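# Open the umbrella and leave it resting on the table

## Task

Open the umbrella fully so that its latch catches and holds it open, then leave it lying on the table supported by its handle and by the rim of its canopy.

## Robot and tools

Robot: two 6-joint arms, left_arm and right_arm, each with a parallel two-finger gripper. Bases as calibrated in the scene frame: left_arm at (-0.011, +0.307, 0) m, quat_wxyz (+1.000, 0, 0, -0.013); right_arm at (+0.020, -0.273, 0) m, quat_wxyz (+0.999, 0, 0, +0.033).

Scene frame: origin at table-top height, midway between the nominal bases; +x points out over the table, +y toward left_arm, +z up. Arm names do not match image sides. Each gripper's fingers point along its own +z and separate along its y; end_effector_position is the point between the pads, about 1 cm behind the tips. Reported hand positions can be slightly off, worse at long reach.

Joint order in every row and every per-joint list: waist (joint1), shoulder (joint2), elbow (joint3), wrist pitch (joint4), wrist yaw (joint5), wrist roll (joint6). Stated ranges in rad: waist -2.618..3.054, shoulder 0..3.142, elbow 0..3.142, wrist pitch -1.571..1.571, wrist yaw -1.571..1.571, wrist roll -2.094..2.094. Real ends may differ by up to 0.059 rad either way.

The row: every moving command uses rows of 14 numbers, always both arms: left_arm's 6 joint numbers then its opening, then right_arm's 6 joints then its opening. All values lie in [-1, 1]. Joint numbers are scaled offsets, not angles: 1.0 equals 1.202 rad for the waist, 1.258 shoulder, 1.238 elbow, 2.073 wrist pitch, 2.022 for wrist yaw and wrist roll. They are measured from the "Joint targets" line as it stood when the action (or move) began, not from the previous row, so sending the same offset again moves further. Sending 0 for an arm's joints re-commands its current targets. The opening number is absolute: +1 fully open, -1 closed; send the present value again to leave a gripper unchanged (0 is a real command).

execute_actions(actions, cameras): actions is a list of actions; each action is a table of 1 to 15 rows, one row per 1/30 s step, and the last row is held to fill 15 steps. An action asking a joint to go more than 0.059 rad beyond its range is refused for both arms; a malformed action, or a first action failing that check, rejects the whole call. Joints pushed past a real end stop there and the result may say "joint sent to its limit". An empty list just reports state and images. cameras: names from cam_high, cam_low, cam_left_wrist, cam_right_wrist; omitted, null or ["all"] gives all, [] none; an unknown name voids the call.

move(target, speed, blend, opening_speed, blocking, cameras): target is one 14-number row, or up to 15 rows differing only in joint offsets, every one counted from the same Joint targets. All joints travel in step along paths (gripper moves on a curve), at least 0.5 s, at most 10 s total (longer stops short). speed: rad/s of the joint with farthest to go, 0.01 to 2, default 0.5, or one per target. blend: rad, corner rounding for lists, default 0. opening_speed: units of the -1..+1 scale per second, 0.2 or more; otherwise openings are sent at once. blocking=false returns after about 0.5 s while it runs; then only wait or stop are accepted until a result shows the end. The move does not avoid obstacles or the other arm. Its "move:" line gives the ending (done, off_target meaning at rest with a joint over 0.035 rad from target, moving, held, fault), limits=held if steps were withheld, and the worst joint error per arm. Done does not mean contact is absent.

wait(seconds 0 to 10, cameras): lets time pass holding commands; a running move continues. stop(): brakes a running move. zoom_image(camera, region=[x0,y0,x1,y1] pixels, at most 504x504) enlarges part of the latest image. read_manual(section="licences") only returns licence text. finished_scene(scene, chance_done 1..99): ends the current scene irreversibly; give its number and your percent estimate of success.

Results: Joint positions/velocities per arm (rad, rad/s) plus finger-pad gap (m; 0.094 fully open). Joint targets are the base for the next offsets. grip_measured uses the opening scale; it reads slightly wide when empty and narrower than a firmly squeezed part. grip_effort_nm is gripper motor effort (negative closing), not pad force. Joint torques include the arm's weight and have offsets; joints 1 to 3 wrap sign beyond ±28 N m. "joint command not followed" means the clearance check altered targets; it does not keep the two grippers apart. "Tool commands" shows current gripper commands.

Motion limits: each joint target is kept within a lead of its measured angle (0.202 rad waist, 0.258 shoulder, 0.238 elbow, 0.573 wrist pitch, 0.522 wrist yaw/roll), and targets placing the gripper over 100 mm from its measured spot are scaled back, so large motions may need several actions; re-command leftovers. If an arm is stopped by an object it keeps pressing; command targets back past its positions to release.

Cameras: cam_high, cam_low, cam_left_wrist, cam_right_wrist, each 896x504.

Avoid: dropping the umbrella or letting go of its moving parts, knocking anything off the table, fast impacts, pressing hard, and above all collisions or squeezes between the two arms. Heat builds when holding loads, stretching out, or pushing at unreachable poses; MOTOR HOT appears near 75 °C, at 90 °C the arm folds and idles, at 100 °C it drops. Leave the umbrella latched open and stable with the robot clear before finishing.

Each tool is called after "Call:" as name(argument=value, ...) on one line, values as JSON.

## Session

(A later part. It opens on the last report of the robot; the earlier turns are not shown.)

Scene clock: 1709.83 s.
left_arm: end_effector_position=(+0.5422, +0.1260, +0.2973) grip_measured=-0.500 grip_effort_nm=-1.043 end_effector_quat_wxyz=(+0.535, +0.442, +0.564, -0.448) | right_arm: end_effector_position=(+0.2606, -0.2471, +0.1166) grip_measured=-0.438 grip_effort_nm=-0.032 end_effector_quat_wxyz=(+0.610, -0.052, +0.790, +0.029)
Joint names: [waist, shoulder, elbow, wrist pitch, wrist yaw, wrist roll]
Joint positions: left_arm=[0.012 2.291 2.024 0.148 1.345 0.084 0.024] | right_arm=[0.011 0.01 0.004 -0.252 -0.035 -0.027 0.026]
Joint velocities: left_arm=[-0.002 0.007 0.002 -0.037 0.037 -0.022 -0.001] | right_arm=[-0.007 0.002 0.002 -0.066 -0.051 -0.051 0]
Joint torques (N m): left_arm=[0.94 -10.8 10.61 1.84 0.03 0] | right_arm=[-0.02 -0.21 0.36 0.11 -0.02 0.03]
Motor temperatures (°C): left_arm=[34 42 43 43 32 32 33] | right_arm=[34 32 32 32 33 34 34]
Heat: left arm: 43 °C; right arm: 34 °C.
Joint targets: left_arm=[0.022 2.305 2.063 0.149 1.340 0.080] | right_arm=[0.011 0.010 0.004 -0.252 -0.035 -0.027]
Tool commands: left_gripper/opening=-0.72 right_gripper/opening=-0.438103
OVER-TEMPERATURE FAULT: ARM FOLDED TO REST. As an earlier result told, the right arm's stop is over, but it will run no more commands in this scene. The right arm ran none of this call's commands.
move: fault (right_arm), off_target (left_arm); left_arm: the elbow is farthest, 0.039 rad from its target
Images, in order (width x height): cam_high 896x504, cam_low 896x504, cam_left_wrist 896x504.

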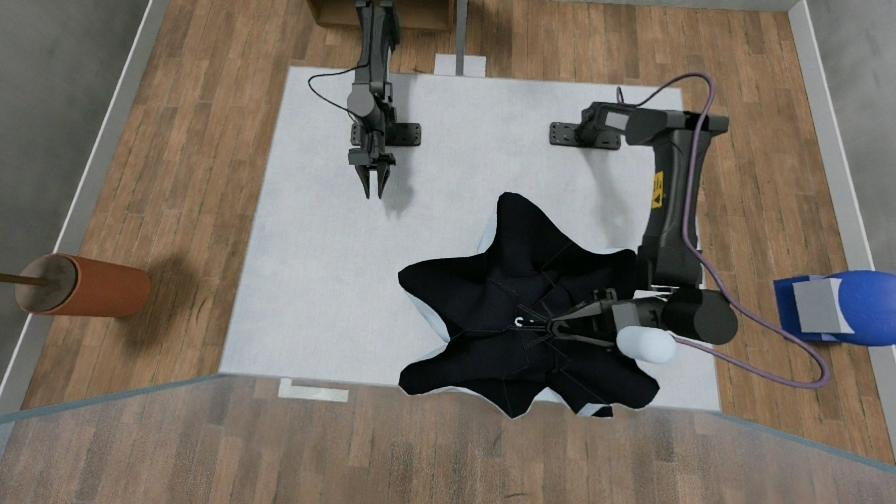

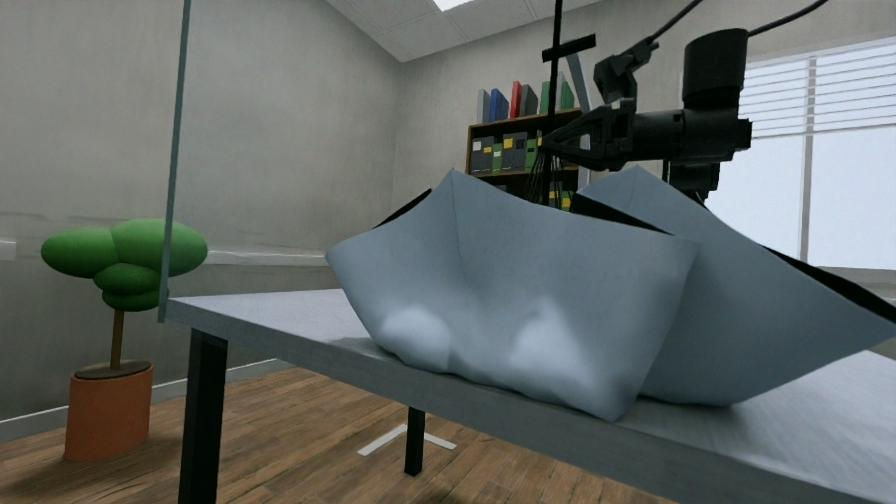

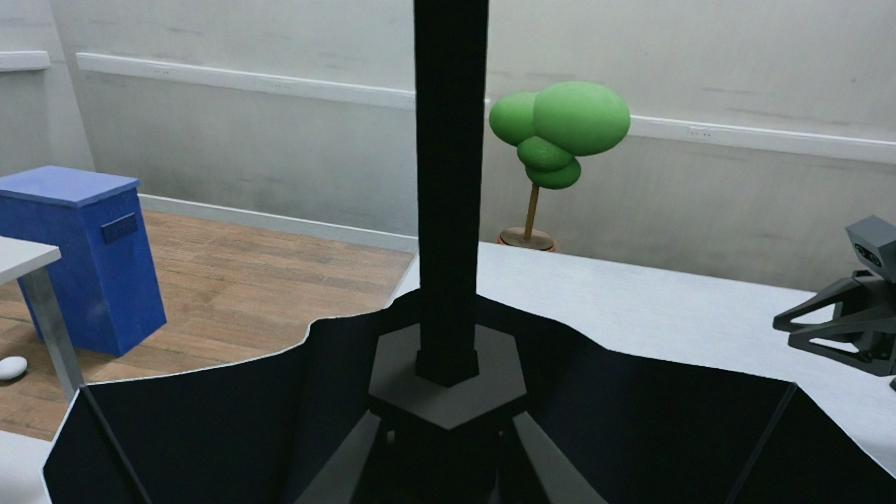

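Call:
move(target=[-0.2088, -0.0668, -0.2246, 0.1404, -0.3823, -0.0415, -0.72, 0, 0, 0, 0, 0, 0, -0.438], speed=0.2)

Scene clock: 1720.87 s.
left_arm: end_effector_position=(+0.5965, +0.0526, +0.2824) grip_measured=-0.501 grip_effort_nm=-1.033 end_effector_quat_wxyz=(+0.656, +0.288, +0.638, -0.281) | right_arm: end_effector_position=(+0.2606, -0.2471, +0.1166) grip_measured=-0.438 grip_effort_nm=-0.032 end_effector_quat_wxyz=(+0.610, -0.052, +0.790, +0.029)
Joint names: [waist, shoulder, elbow, wrist pitch, wrist yaw, wrist roll]
Joint positions: left_arm=[-0.223 2.243 1.812 0.455 0.581 0.006 0.023] | right_arm=[0.011 0.01 0.004 -0.252 -0.035 -0.027 0.026]
Joint velocities: left_arm=[-0.002 -0.017 0.002 -0.081 -0.051 0.022 0] | right_arm=[-0.007 0.017 -0.012 0.022 0.022 -0.066 0.001]
Joint torques (N m): left_arm=[-0.5 -13.44 5.65 2.13 -0.14 -0.07] | right_arm=[-0.02 -0.21 0.36 0.1 0 0.02]
Motor temperatures (°C): left_arm=[34 43 42 44 32 32 33] | right_arm=[34 32 32 32 33 34 34]
Heat: left arm: 44 °C; right arm: 34 °C.
Joint targets: left_arm=[-0.229 2.221 1.785 0.440 0.567 -0.004] | right_arm=[0.011 0.010 0.004 -0.252 -0.035 -0.027]
Tool commands: left_gripper/opening=-0.72 right_gripper/opening=-0.438103
OVER-TEMPERATURE FAULT: ARM FOLDED TO REST. As an earlier result told, the right arm's stop is over, but it will run no more commands in this scene. The right arm ran none of this call's commands.
move: fault (right_arm)

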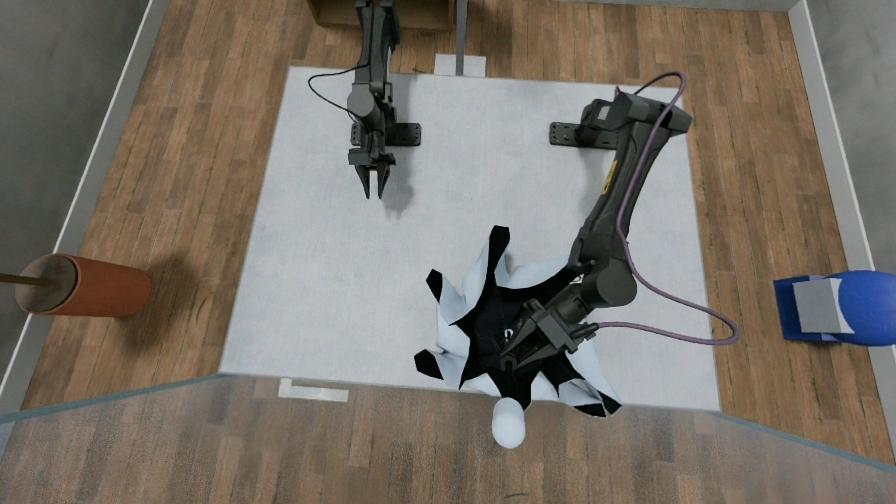

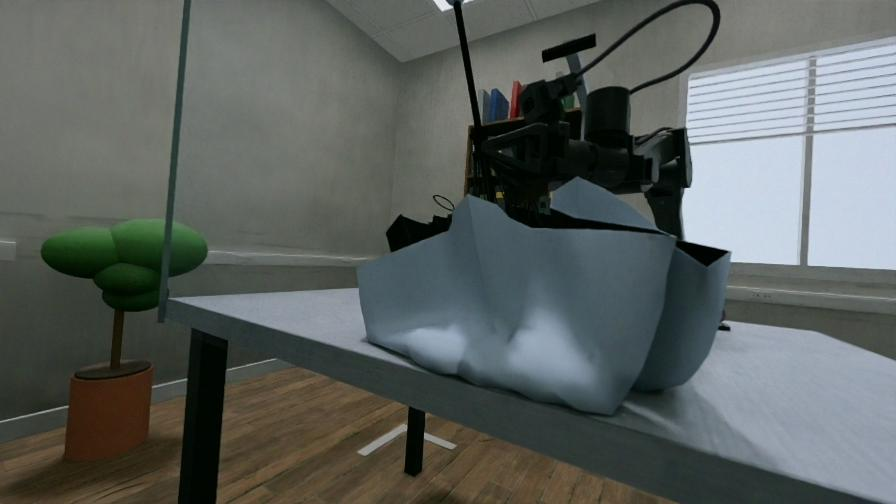

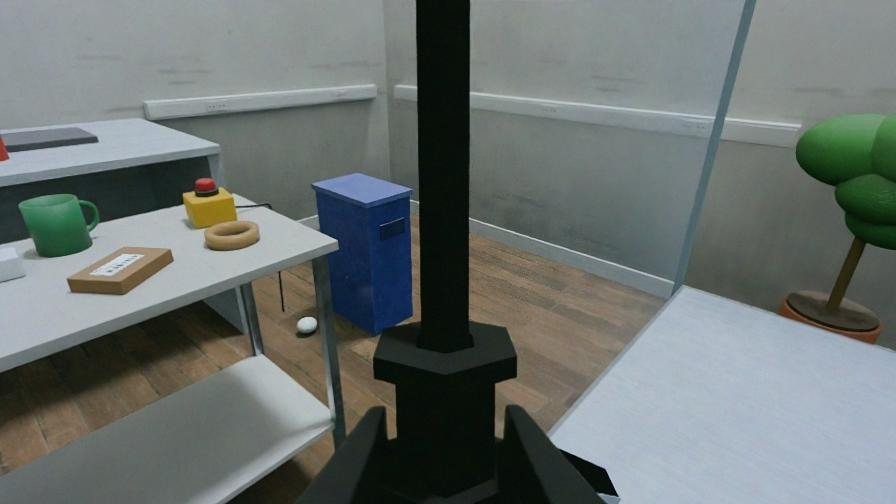

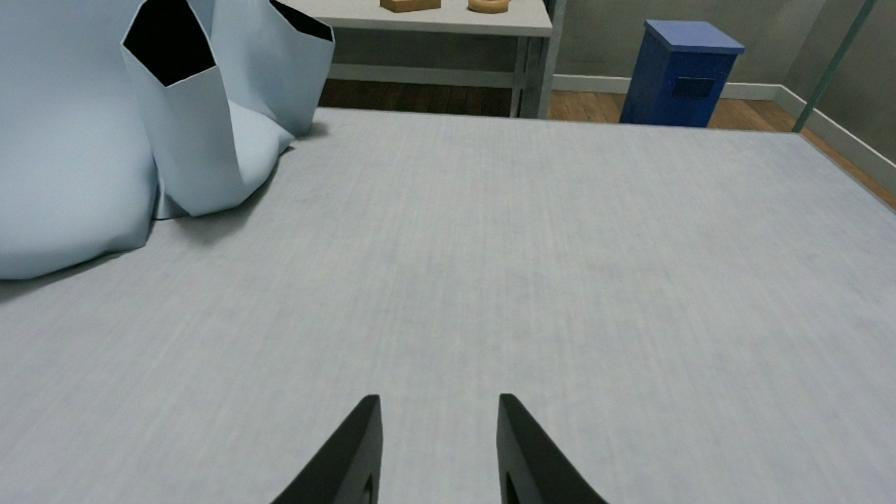

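Call:
execute_actions(actions=[])

Scene clock: 1737.20 s.
left_arm: end_effector_position=(+0.5967, +0.0527, +0.2825) grip_measured=-0.501 grip_effort_nm=-1.043 end_effector_quat_wxyz=(+0.656, +0.288, +0.638, -0.281) | right_arm: end_effector_position=(+0.2606, -0.2471, +0.1166) grip_measured=-0.438 grip_effort_nm=-0.037 end_effector_quat_wxyz=(+0.610, -0.052, +0.790, +0.029)
Joint names: [waist, shoulder, elbow, wrist pitch, wrist yaw, wrist roll]
Joint positions: left_arm=[-0.223 2.243 1.812 0.455 0.58 0.005 0.023] | right_arm=[0.011 0.01 0.004 -0.252 -0.035 -0.027 0.026]
Joint velocities: left_arm=[0.007 -0.007 -0.007 -0.007 -0.139 -0.022 0] | right_arm=[-0.007 -0.007 0.007 -0.022 -0.037 -0.007 0]
Joint torques (N m): left_arm=[-0.53 -13.44 5.63 2.14 -0.13 -0.06] | right_arm=[-0.02 -0.2 0.38 0.11 0 0.01]
Motor temperatures (°C): left_arm=[34 47 41 44 32 31 33] | right_arm=[34 32 32 32 33 34 34]
Heat: left arm: 47 °C; right arm: 34 °C.
Joint targets: left_arm=[-0.229 2.221 1.785 0.440 0.567 -0.004] | right_arm=[0.011 0.010 0.004 -0.252 -0.035 -0.027]
Tool commands: left_gripper/opening=-0.72 right_gripper/opening=-0.438102
OVER-TEMPERATURE FAULT: ARM FOLDED TO REST. As an earlier result told, the right arm's stop is over, but it will run no more commands in this scene.

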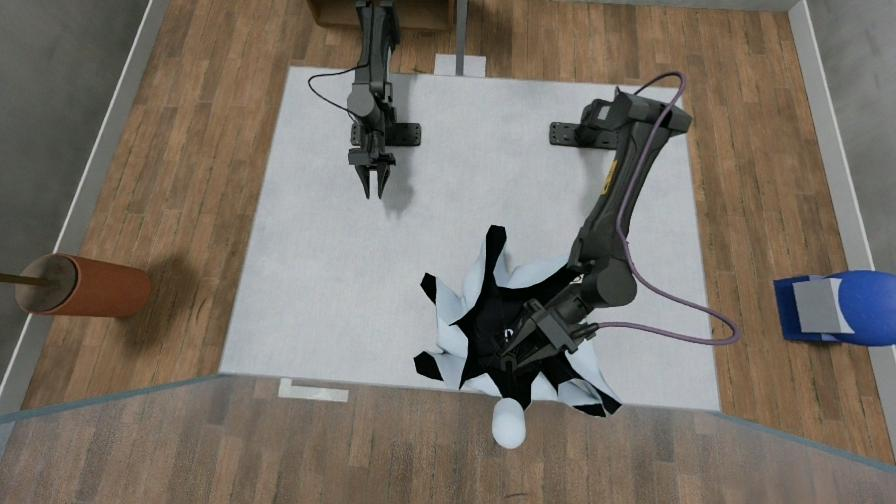

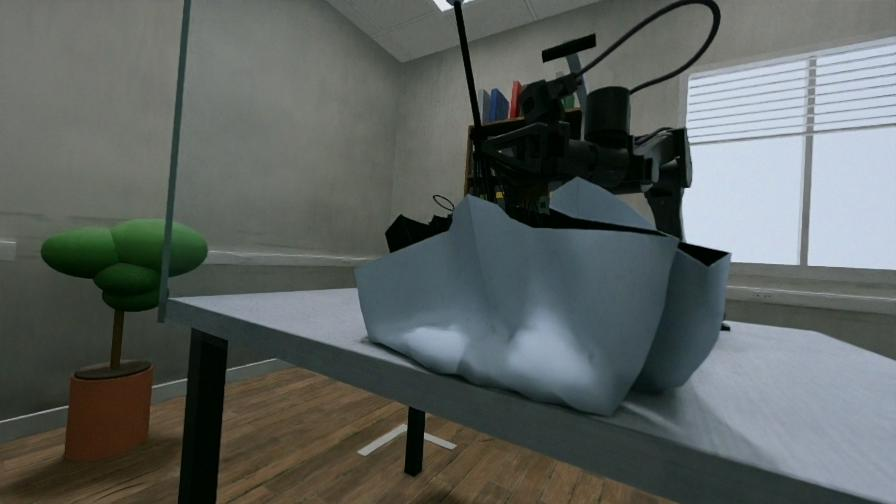

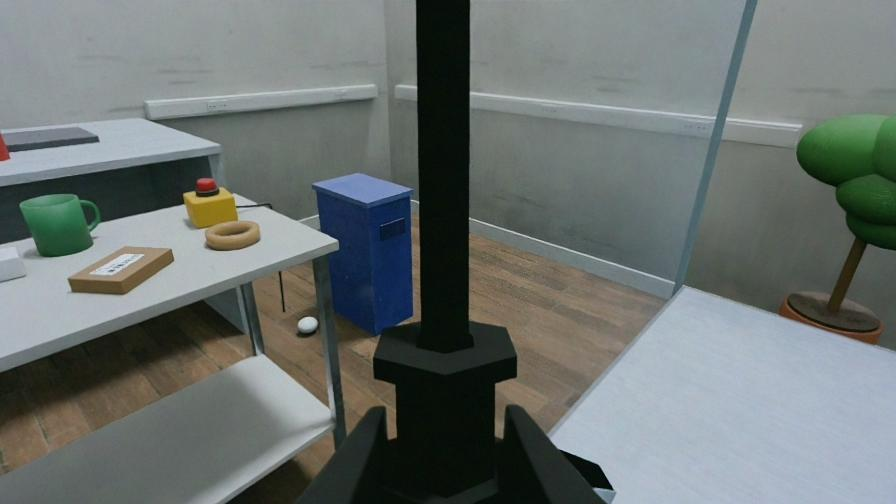

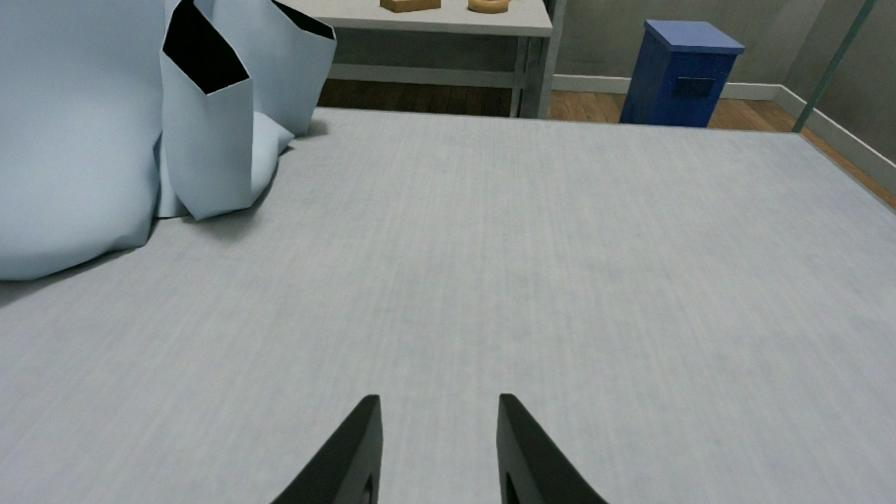

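Call:
zoom_image(camera="cam_high", region=[380, 210, 660, 460])

Call:
zoom_image(camera="cam_left_wrist", region=[300, 280, 640, 504])

Scaled by 1.800 from the camera's 896x504 image, which has a finer 1280x720 frame.

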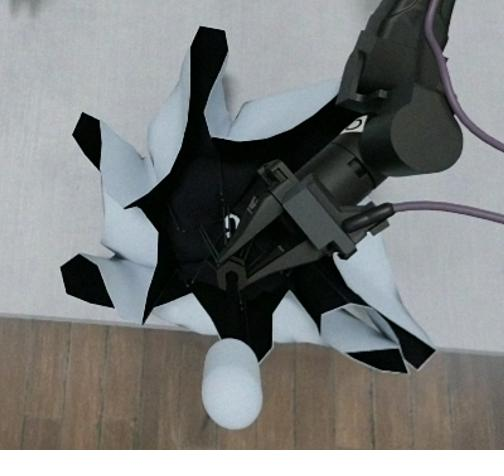

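Scaled by 1.482 from the camera's 896x504 image, which has a finer 1280x720 frame.

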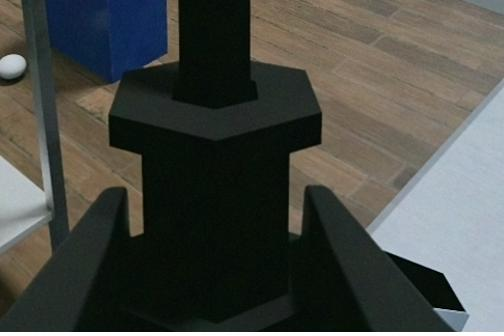

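Call:
move(target=[0.0331, -0.0645, -0.1132, 0.0384, 0.0225, -0.005, -0.72, 0, 0, 0, 0, 0, 0, -0.438102], speed=0.12)

Scene clock: 1760.50 s.
left_arm: end_effector_position=(+0.5804, +0.0711, +0.2861) grip_measured=-0.501 grip_effort_nm=-1.043 end_effector_quat_wxyz=(+0.666, +0.286, +0.630, -0.280) | right_arm: end_effector_position=(+0.2606, -0.2471, +0.1166) grip_measured=-0.438 grip_effort_nm=-0.042 end_effector_quat_wxyz=(+0.610, -0.052, +0.790, +0.029)
Joint names: [waist, shoulder, elbow, wrist pitch, wrist yaw, wrist roll]
Joint positions: left_arm=[-0.195 2.164 1.672 0.544 0.603 -0.002 0.023] | right_arm=[0.011 0.01 0.004 -0.252 -0.035 -0.027 0.026]
Joint velocities: left_arm=[-0.012 -0.007 -0.012 0.066 -0.037 -0.051 0] | right_arm=[-0.017 -0.012 0.002 -0.007 -0.051 -0.007 0.001]
Joint torques (N m): left_arm=[0.57 -12.96 5.55 2 0.09 -0.1] | right_arm=[-0.01 -0.21 0.4 0.1 0 0.02]
Motor temperatures (°C): left_arm=[34 49 41 45 32 31 33] | right_arm=[34 32 32 32 33 34 34]
Heat: left arm: 49 °C; right arm: 34 °C.
Joint targets: left_arm=[-0.189 2.140 1.645 0.519 0.613 -0.014] | right_arm=[0.011 0.010 0.004 -0.252 -0.035 -0.027]
Tool commands: left_gripper/opening=-0.72 right_gripper/opening=-0.438103
OVER-TEMPERATURE FAULT: ARM FOLDED TO REST. As an earlier result told, the right arm's stop is over, but it will run no more commands in this scene. The right arm ran none of this call's commands.
move: fault (right_arm)

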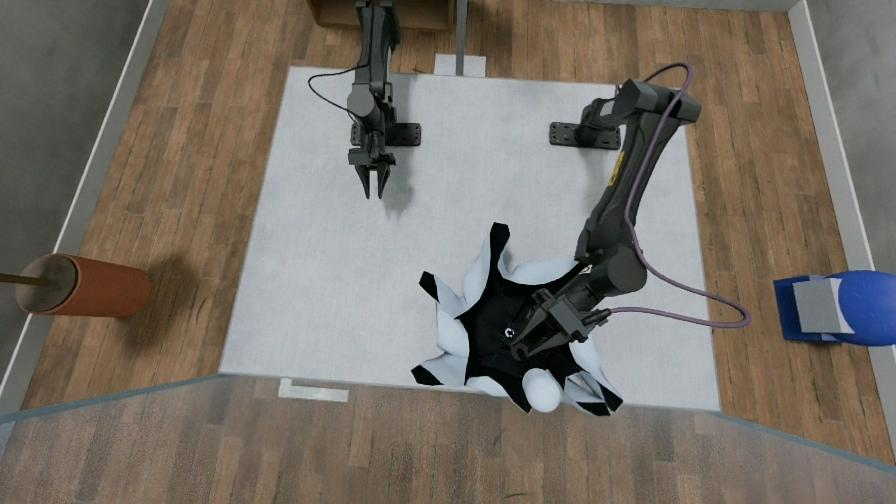

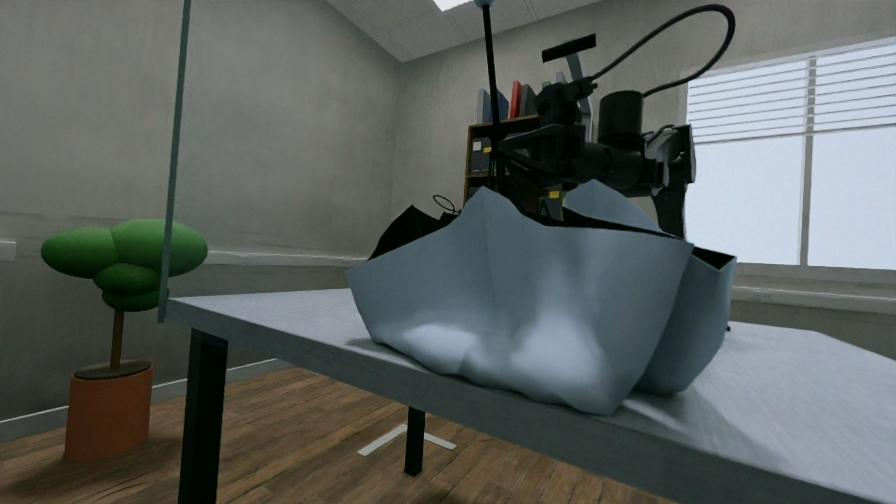

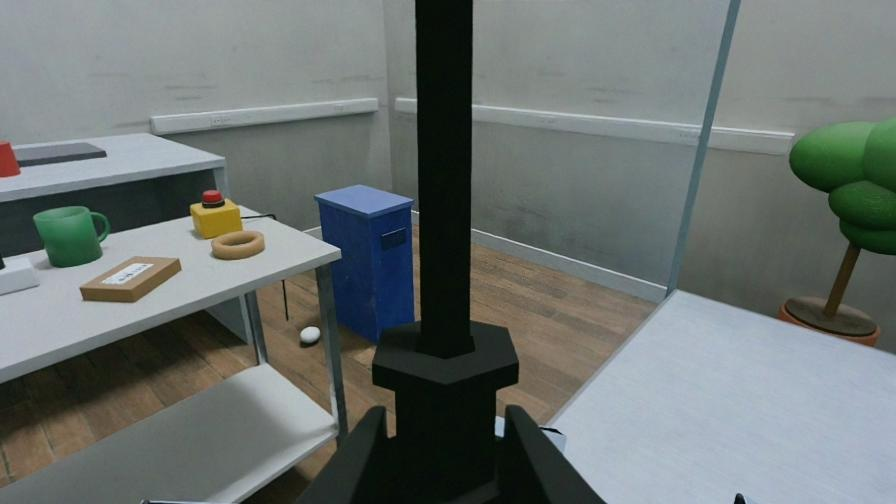

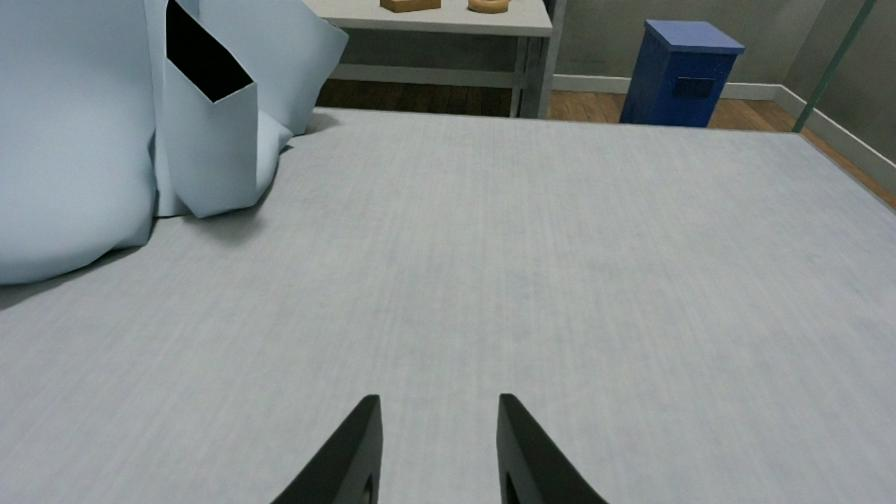

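Call:
zoom_image(camera="cam_left_wrist", region=[320, 290, 580, 504])

Call:
zoom_image(camera="cam_high", region=[440, 280, 620, 420])

Scaled by 1.938 from the camera's 896x504 image, which has a finer 1280x720 frame.

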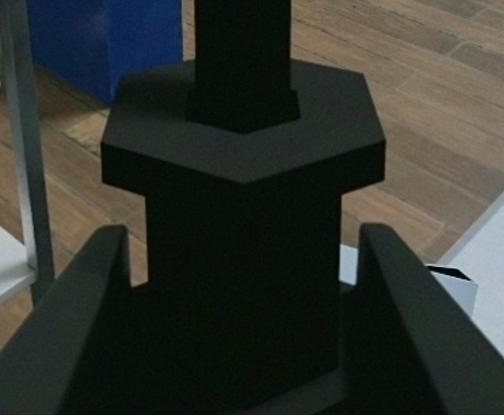

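Scaled by 2.800 from the camera's 896x504 image, which has a finer 1280x720 frame.

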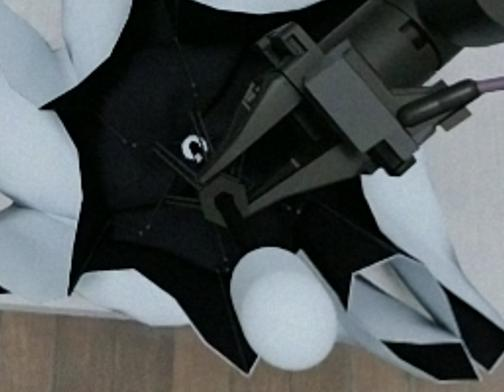

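Call:
move(target=[0.0482, -0.0358, -0.0269, -0.0315, 0.0289, 0.0069, -0.72, 0, 0, 0, 0, 0, 0, -0.438102], speed=0.1)

Call:
zoom_image(camera="cam_left_wrist", region=[320, 290, 580, 504])

Call:
zoom_image(camera="cam_high", region=[440, 280, 620, 420])

Scene clock: 1795.83 s.
left_arm: end_effector_position=(+0.5747, +0.0950, +0.2877) grip_measured=-0.501 grip_effort_nm=-1.038 end_effector_quat_wxyz=(+0.653, +0.287, +0.639, -0.289) | right_arm: end_effector_position=(+0.2606, -0.2471, +0.1166) grip_measured=-0.438 grip_effort_nm=-0.027 end_effector_quat_wxyz=(+0.610, -0.052, +0.790, +0.029)
Joint names: [waist, shoulder, elbow, wrist pitch, wrist yaw, wrist roll]
Joint positions: left_arm=[-0.144 2.121 1.638 0.507 0.669 -0.008 0.023] | right_arm=[0.011 0.01 0.004 -0.252 -0.035 -0.027 0.026]
Joint velocities: left_arm=[0.002 -0.012 -0.002 0.007 0.11 0.037 -0.001] | right_arm=[-0.007 0.007 -0.007 0.007 -0.037 0.022 0.001]
Joint torques (N m): left_arm=[1.17 -12.86 5.57 1.71 0.02 0.13] | right_arm=[0.06 -0.2 0.35 0.11 0 0.02]
Motor temperatures (°C): left_arm=[34 46 41 45 32 31 34] | right_arm=[34 32 32 32 33 34 34]
Heat: left arm: 46 °C; right arm: 34 °C.
Joint targets: left_arm=[-0.131 2.095 1.612 0.454 0.671 0.000] | right_arm=[0.011 0.010 0.004 -0.252 -0.035 -0.027]
Tool commands: left_gripper/opening=-0.72 right_gripper/opening=-0.438103
OVER-TEMPERATURE FAULT: ARM FOLDED TO REST. As an earlier result told, the right arm's stop is over, but it will run no more commands in this scene. The right arm ran none of this call's commands.
move: fault (right_arm), off_target (left_arm); left_arm: the wrist pitch is farthest, 0.053 rad from its target

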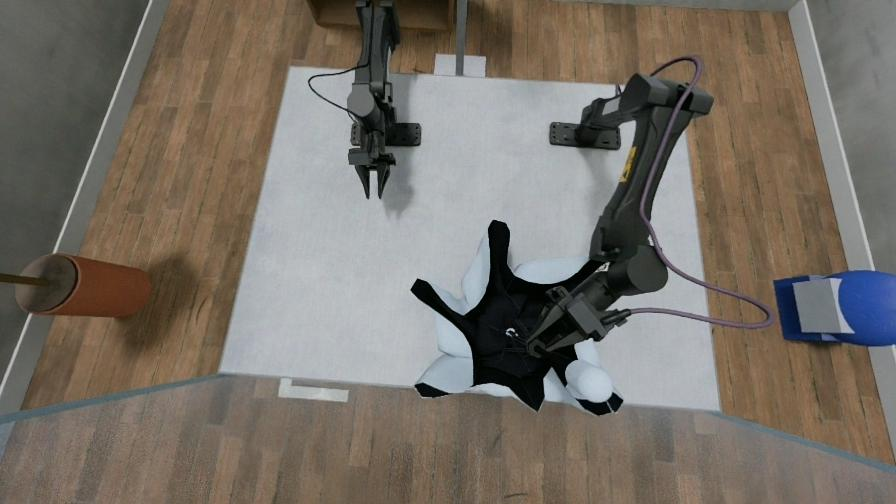

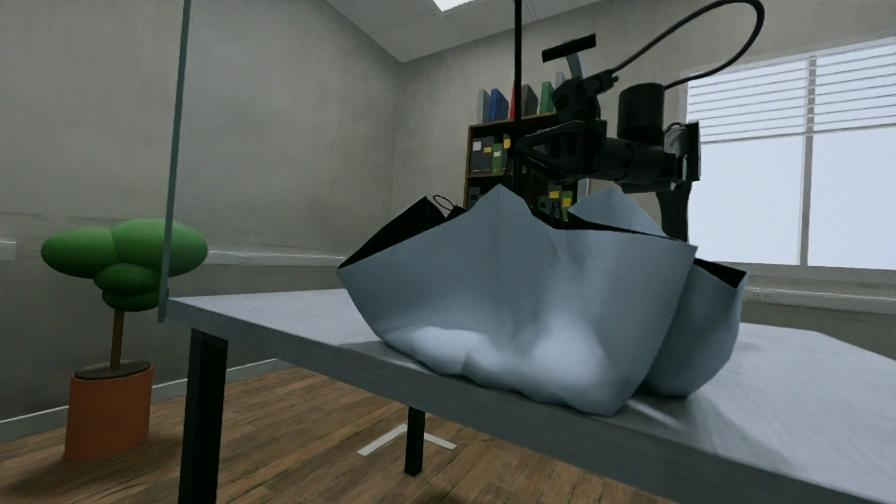

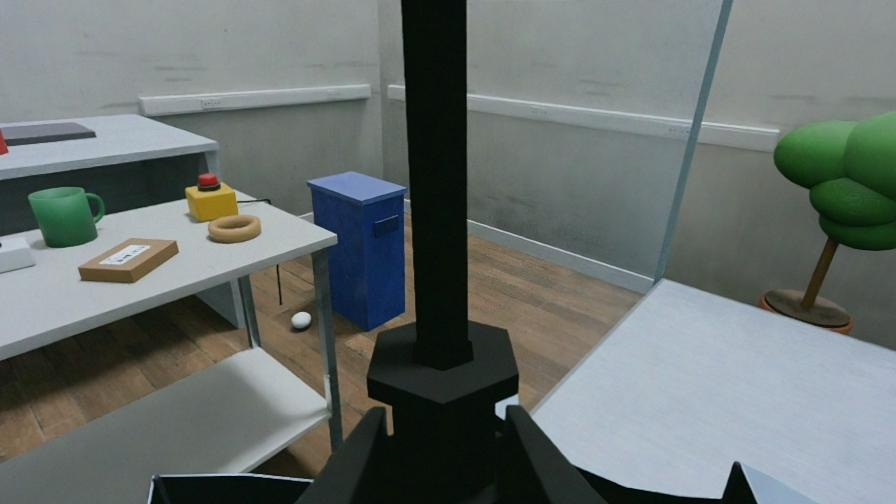

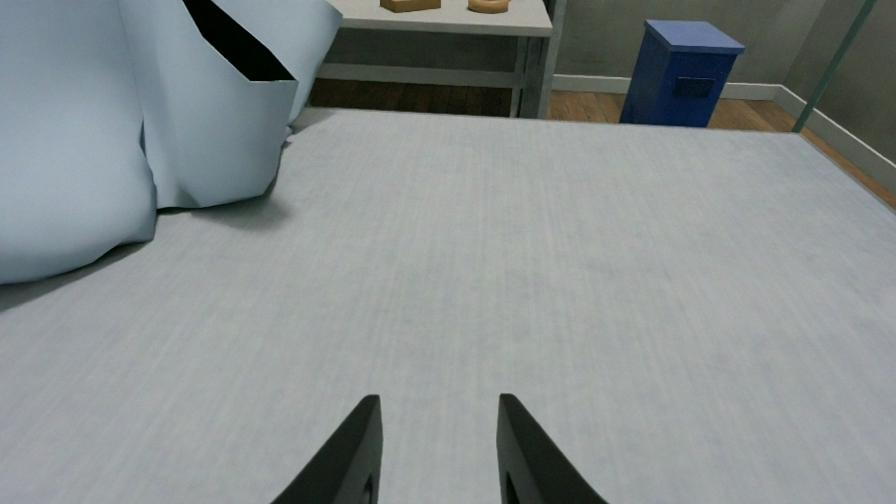

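Scaled by 1.938 from the camera's 896x504 image, which has a finer 1280x720 frame.

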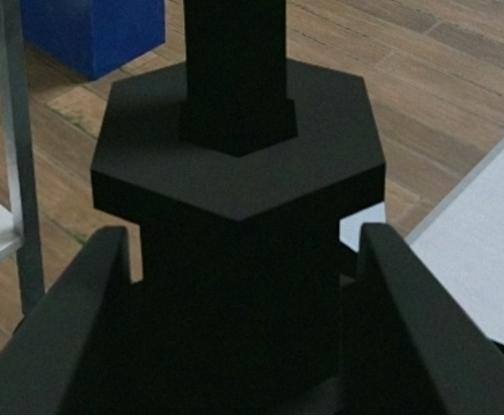

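Scaled by 2.800 from the camera's 896x504 image, which has a finer 1280x720 frame.

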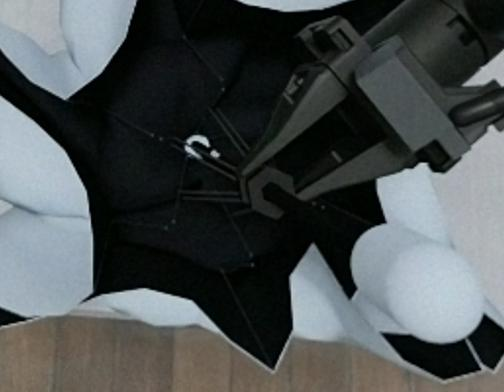

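Call:
move(target=[[0, 0.0490, -0.0445, 0.0703, -0.001, 0, -0.72, 0, 0, 0, 0, 0, 0, -0.438103], [0, 0.0857, -0.0876, 0.1183, -0.001, 0, -0.72, 0, 0, 0, 0, 0, 0, -0.438103]], speed=0.15, blend=0.05)

Scene clock: 1812.97 s.
left_arm: end_effector_position=(+0.5662, +0.0940, +0.2845) grip_measured=-0.501 grip_effort_nm=-1.043 end_effector_quat_wxyz=(+0.691, +0.294, +0.591, -0.293) | right_arm: end_effector_position=(+0.2606, -0.2471, +0.1166) grip_measured=-0.438 grip_effort_nm=-0.032 end_effector_quat_wxyz=(+0.610, -0.052, +0.790, +0.029)
Joint names: [waist, shoulder, elbow, wrist pitch, wrist yaw, wrist roll]
Joint positions: left_arm=[-0.144 2.147 1.542 0.77 0.686 -0.045 0.023] | right_arm=[0.011 0.01 0.004 -0.252 -0.035 -0.027 0.026]
Joint velocities: left_arm=[0.012 -0.007 -0.012 0.007 -0.022 0.037 0] | right_arm=[-0.012 -0.017 0.012 0.037 0.066 0.095 -0.002]
Joint torques (N m): left_arm=[1.16 -6.8 4.31 1.45 -0.23 0.56] | right_arm=[-0.01 -0.18 0.38 0.11 -0.02 0.02]
Motor temperatures (°C): left_arm=[34 47 41 45 32 31 34] | right_arm=[34 32 32 32 33 34 34]
Heat: left arm: 47 °C; right arm: 34 °C.
Joint targets: left_arm=[-0.131 2.203 1.503 0.699 0.669 0.000] | right_arm=[0.011 0.010 0.004 -0.252 -0.035 -0.027]
Tool commands: left_gripper/opening=-0.72 right_gripper/opening=-0.438102
OVER-TEMPERATURE FAULT: ARM FOLDED TO REST. As an earlier result told, the right arm's stop is over, but it will run no more commands in this scene. The right arm ran none of this call's commands.
move: fault (right_arm), off_target (left_arm); blend cut to 0.0498 rad at target 1; left_arm: the wrist pitch is farthest, 0.071 rad from its target

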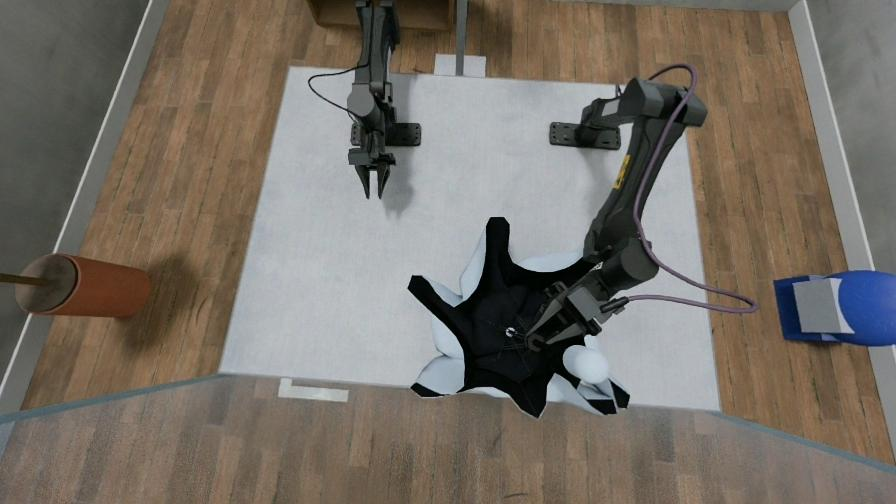

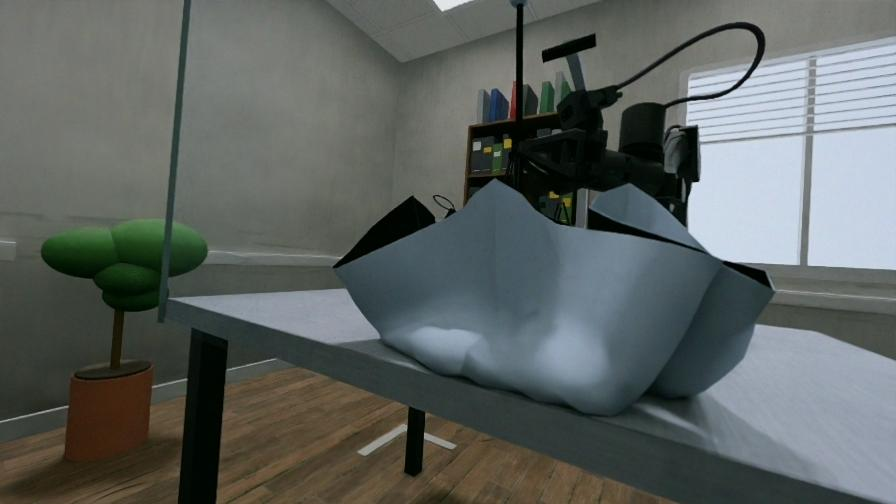

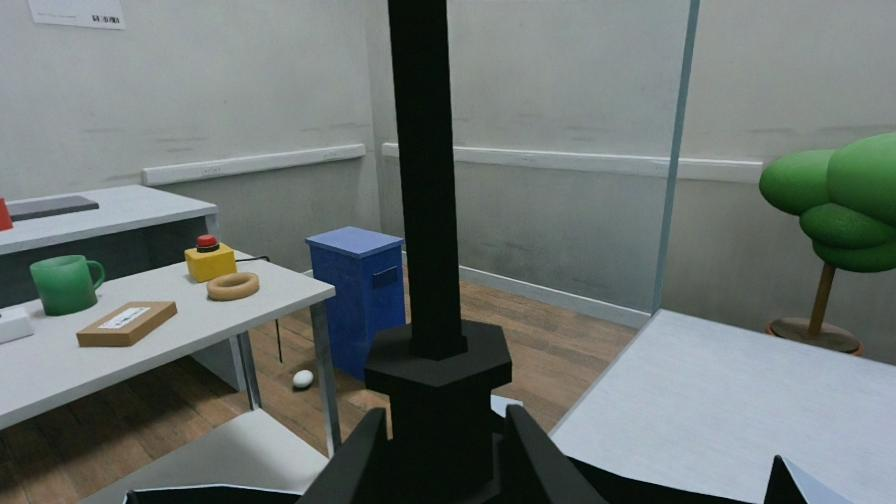

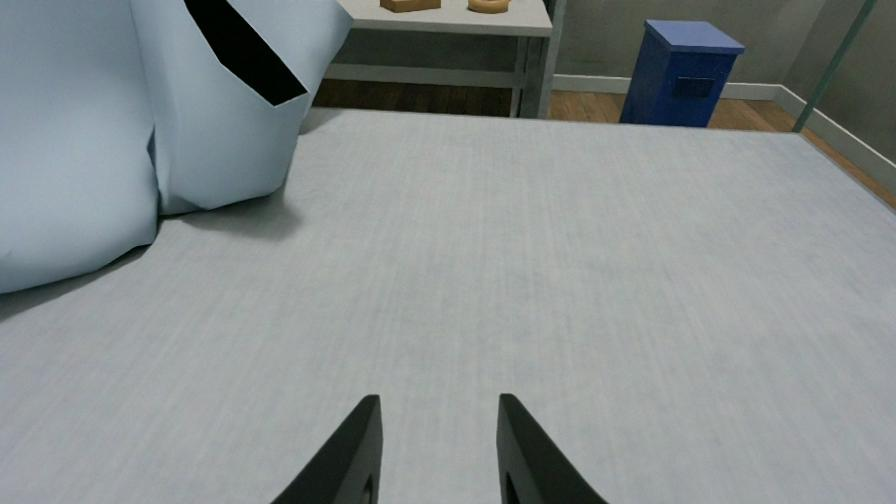

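Call:
zoom_image(camera="cam_low", region=[320, 60, 800, 430])

Call:
zoom_image(camera="cam_high", region=[400, 210, 680, 430])

Scaled by 1.050 from the camera's 896x504 image, which has a finer 1280x720 frame.

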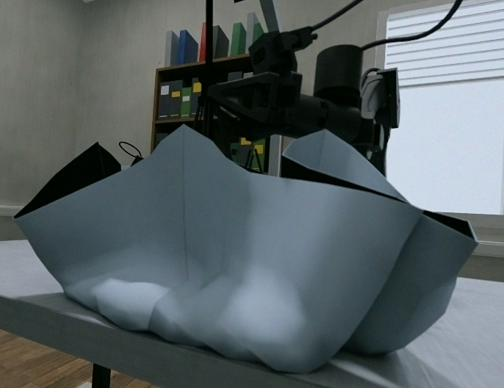

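Scaled by 1.800 from the camera's 896x504 image, which has a finer 1280x720 frame.

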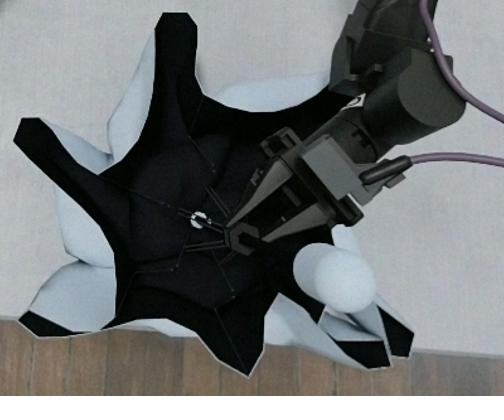

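Call:
move(target=[[0, 0.0360, 0.0627, -0.0535, 0.003, 0, -0.72, 0, 0, 0, 0, 0, 0, -0.438102], [0, 0.0940, 0.0222, 0.0053, 0.005, 0, -0.72, 0, 0, 0, 0, 0, 0, -0.438102]], speed=0.15, blend=0.03)

Scene clock: 1849.50 s.
left_arm: end_effector_position=(+0.5749, +0.0908, +0.2828) grip_measured=-0.501 grip_effort_nm=-1.043 end_effector_quat_wxyz=(+0.703, +0.295, +0.572, -0.302) | right_arm: end_effector_position=(+0.2606, -0.2471, +0.1166) grip_measured=-0.438 grip_effort_nm=-0.032 end_effector_quat_wxyz=(+0.610, -0.052, +0.790, +0.029)
Joint names: [waist, shoulder, elbow, wrist pitch, wrist yaw, wrist roll]
Joint positions: left_arm=[-0.144 2.213 1.592 0.847 0.699 -0.077 0.023] | right_arm=[0.011 0.01 0.004 -0.252 -0.035 -0.027 0.026]
Joint velocities: left_arm=[-0.012 0.012 0.007 0.022 0.022 0.037 0] | right_arm=[-0.002 -0.002 -0.017 -0.007 0.051 0.007 0.001]
Joint torques (N m): left_arm=[0.96 -4.79 3.3 0.94 -0.26 0.77] | right_arm=[-0.01 -0.21 0.39 0.11 0 0.01]
Motor temperatures (°C): left_arm=[34 42 40 43 32 32 34] | right_arm=[34 32 32 32 33 34 34]
Heat: left arm: 43 °C; right arm: 34 °C.
Joint targets: left_arm=[-0.133 2.303 1.541 0.733 0.682 -0.013] | right_arm=[0.011 0.010 0.004 -0.252 -0.035 -0.027]
Tool commands: left_gripper/opening=-0.72 right_gripper/opening=-0.438103
OVER-TEMPERATURE FAULT: ARM FOLDED TO REST. As an earlier result told, the right arm's stop is over, but it will run no more commands in this scene. The right arm ran none of this call's commands.
move: fault (right_arm), off_target (left_arm); left_arm: the wrist pitch is farthest, 0.137 rad from its target

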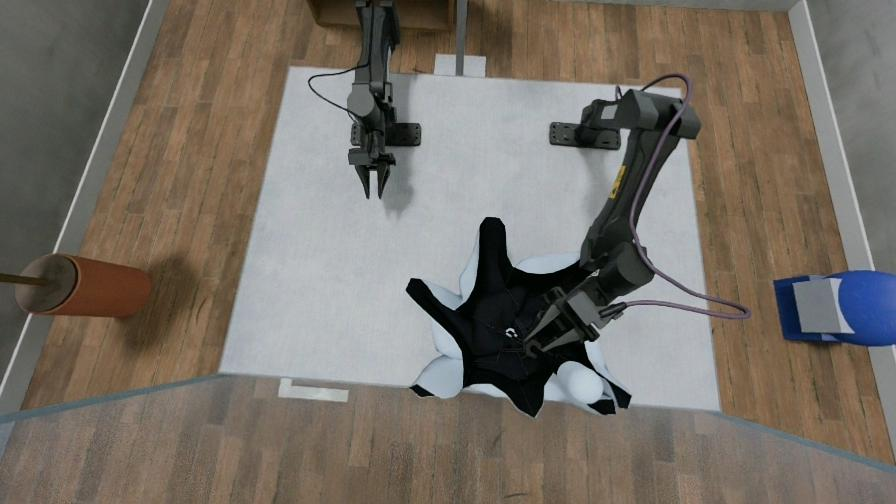

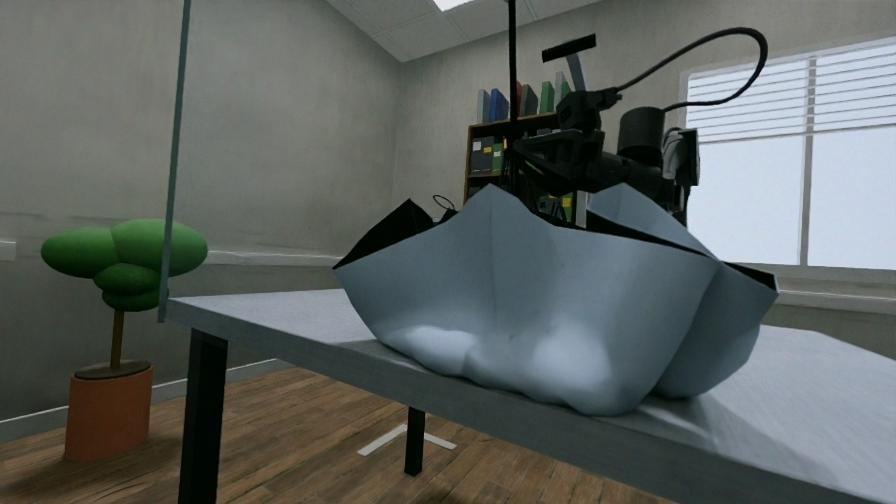

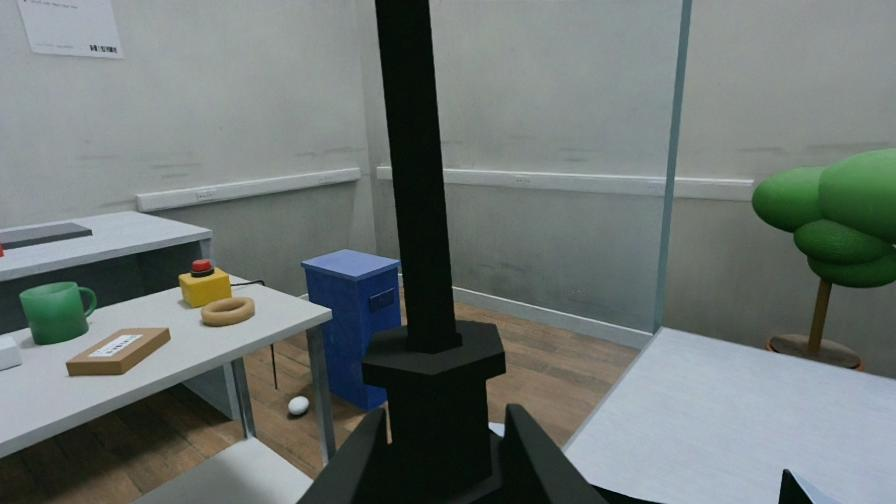

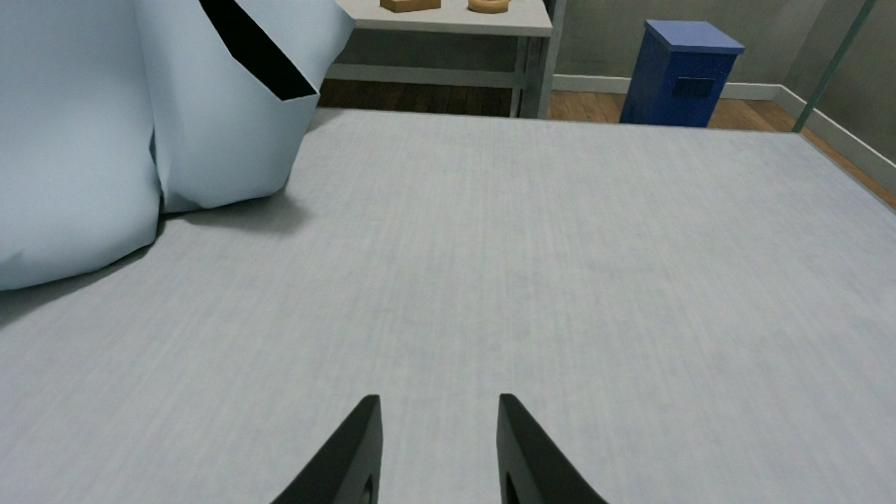

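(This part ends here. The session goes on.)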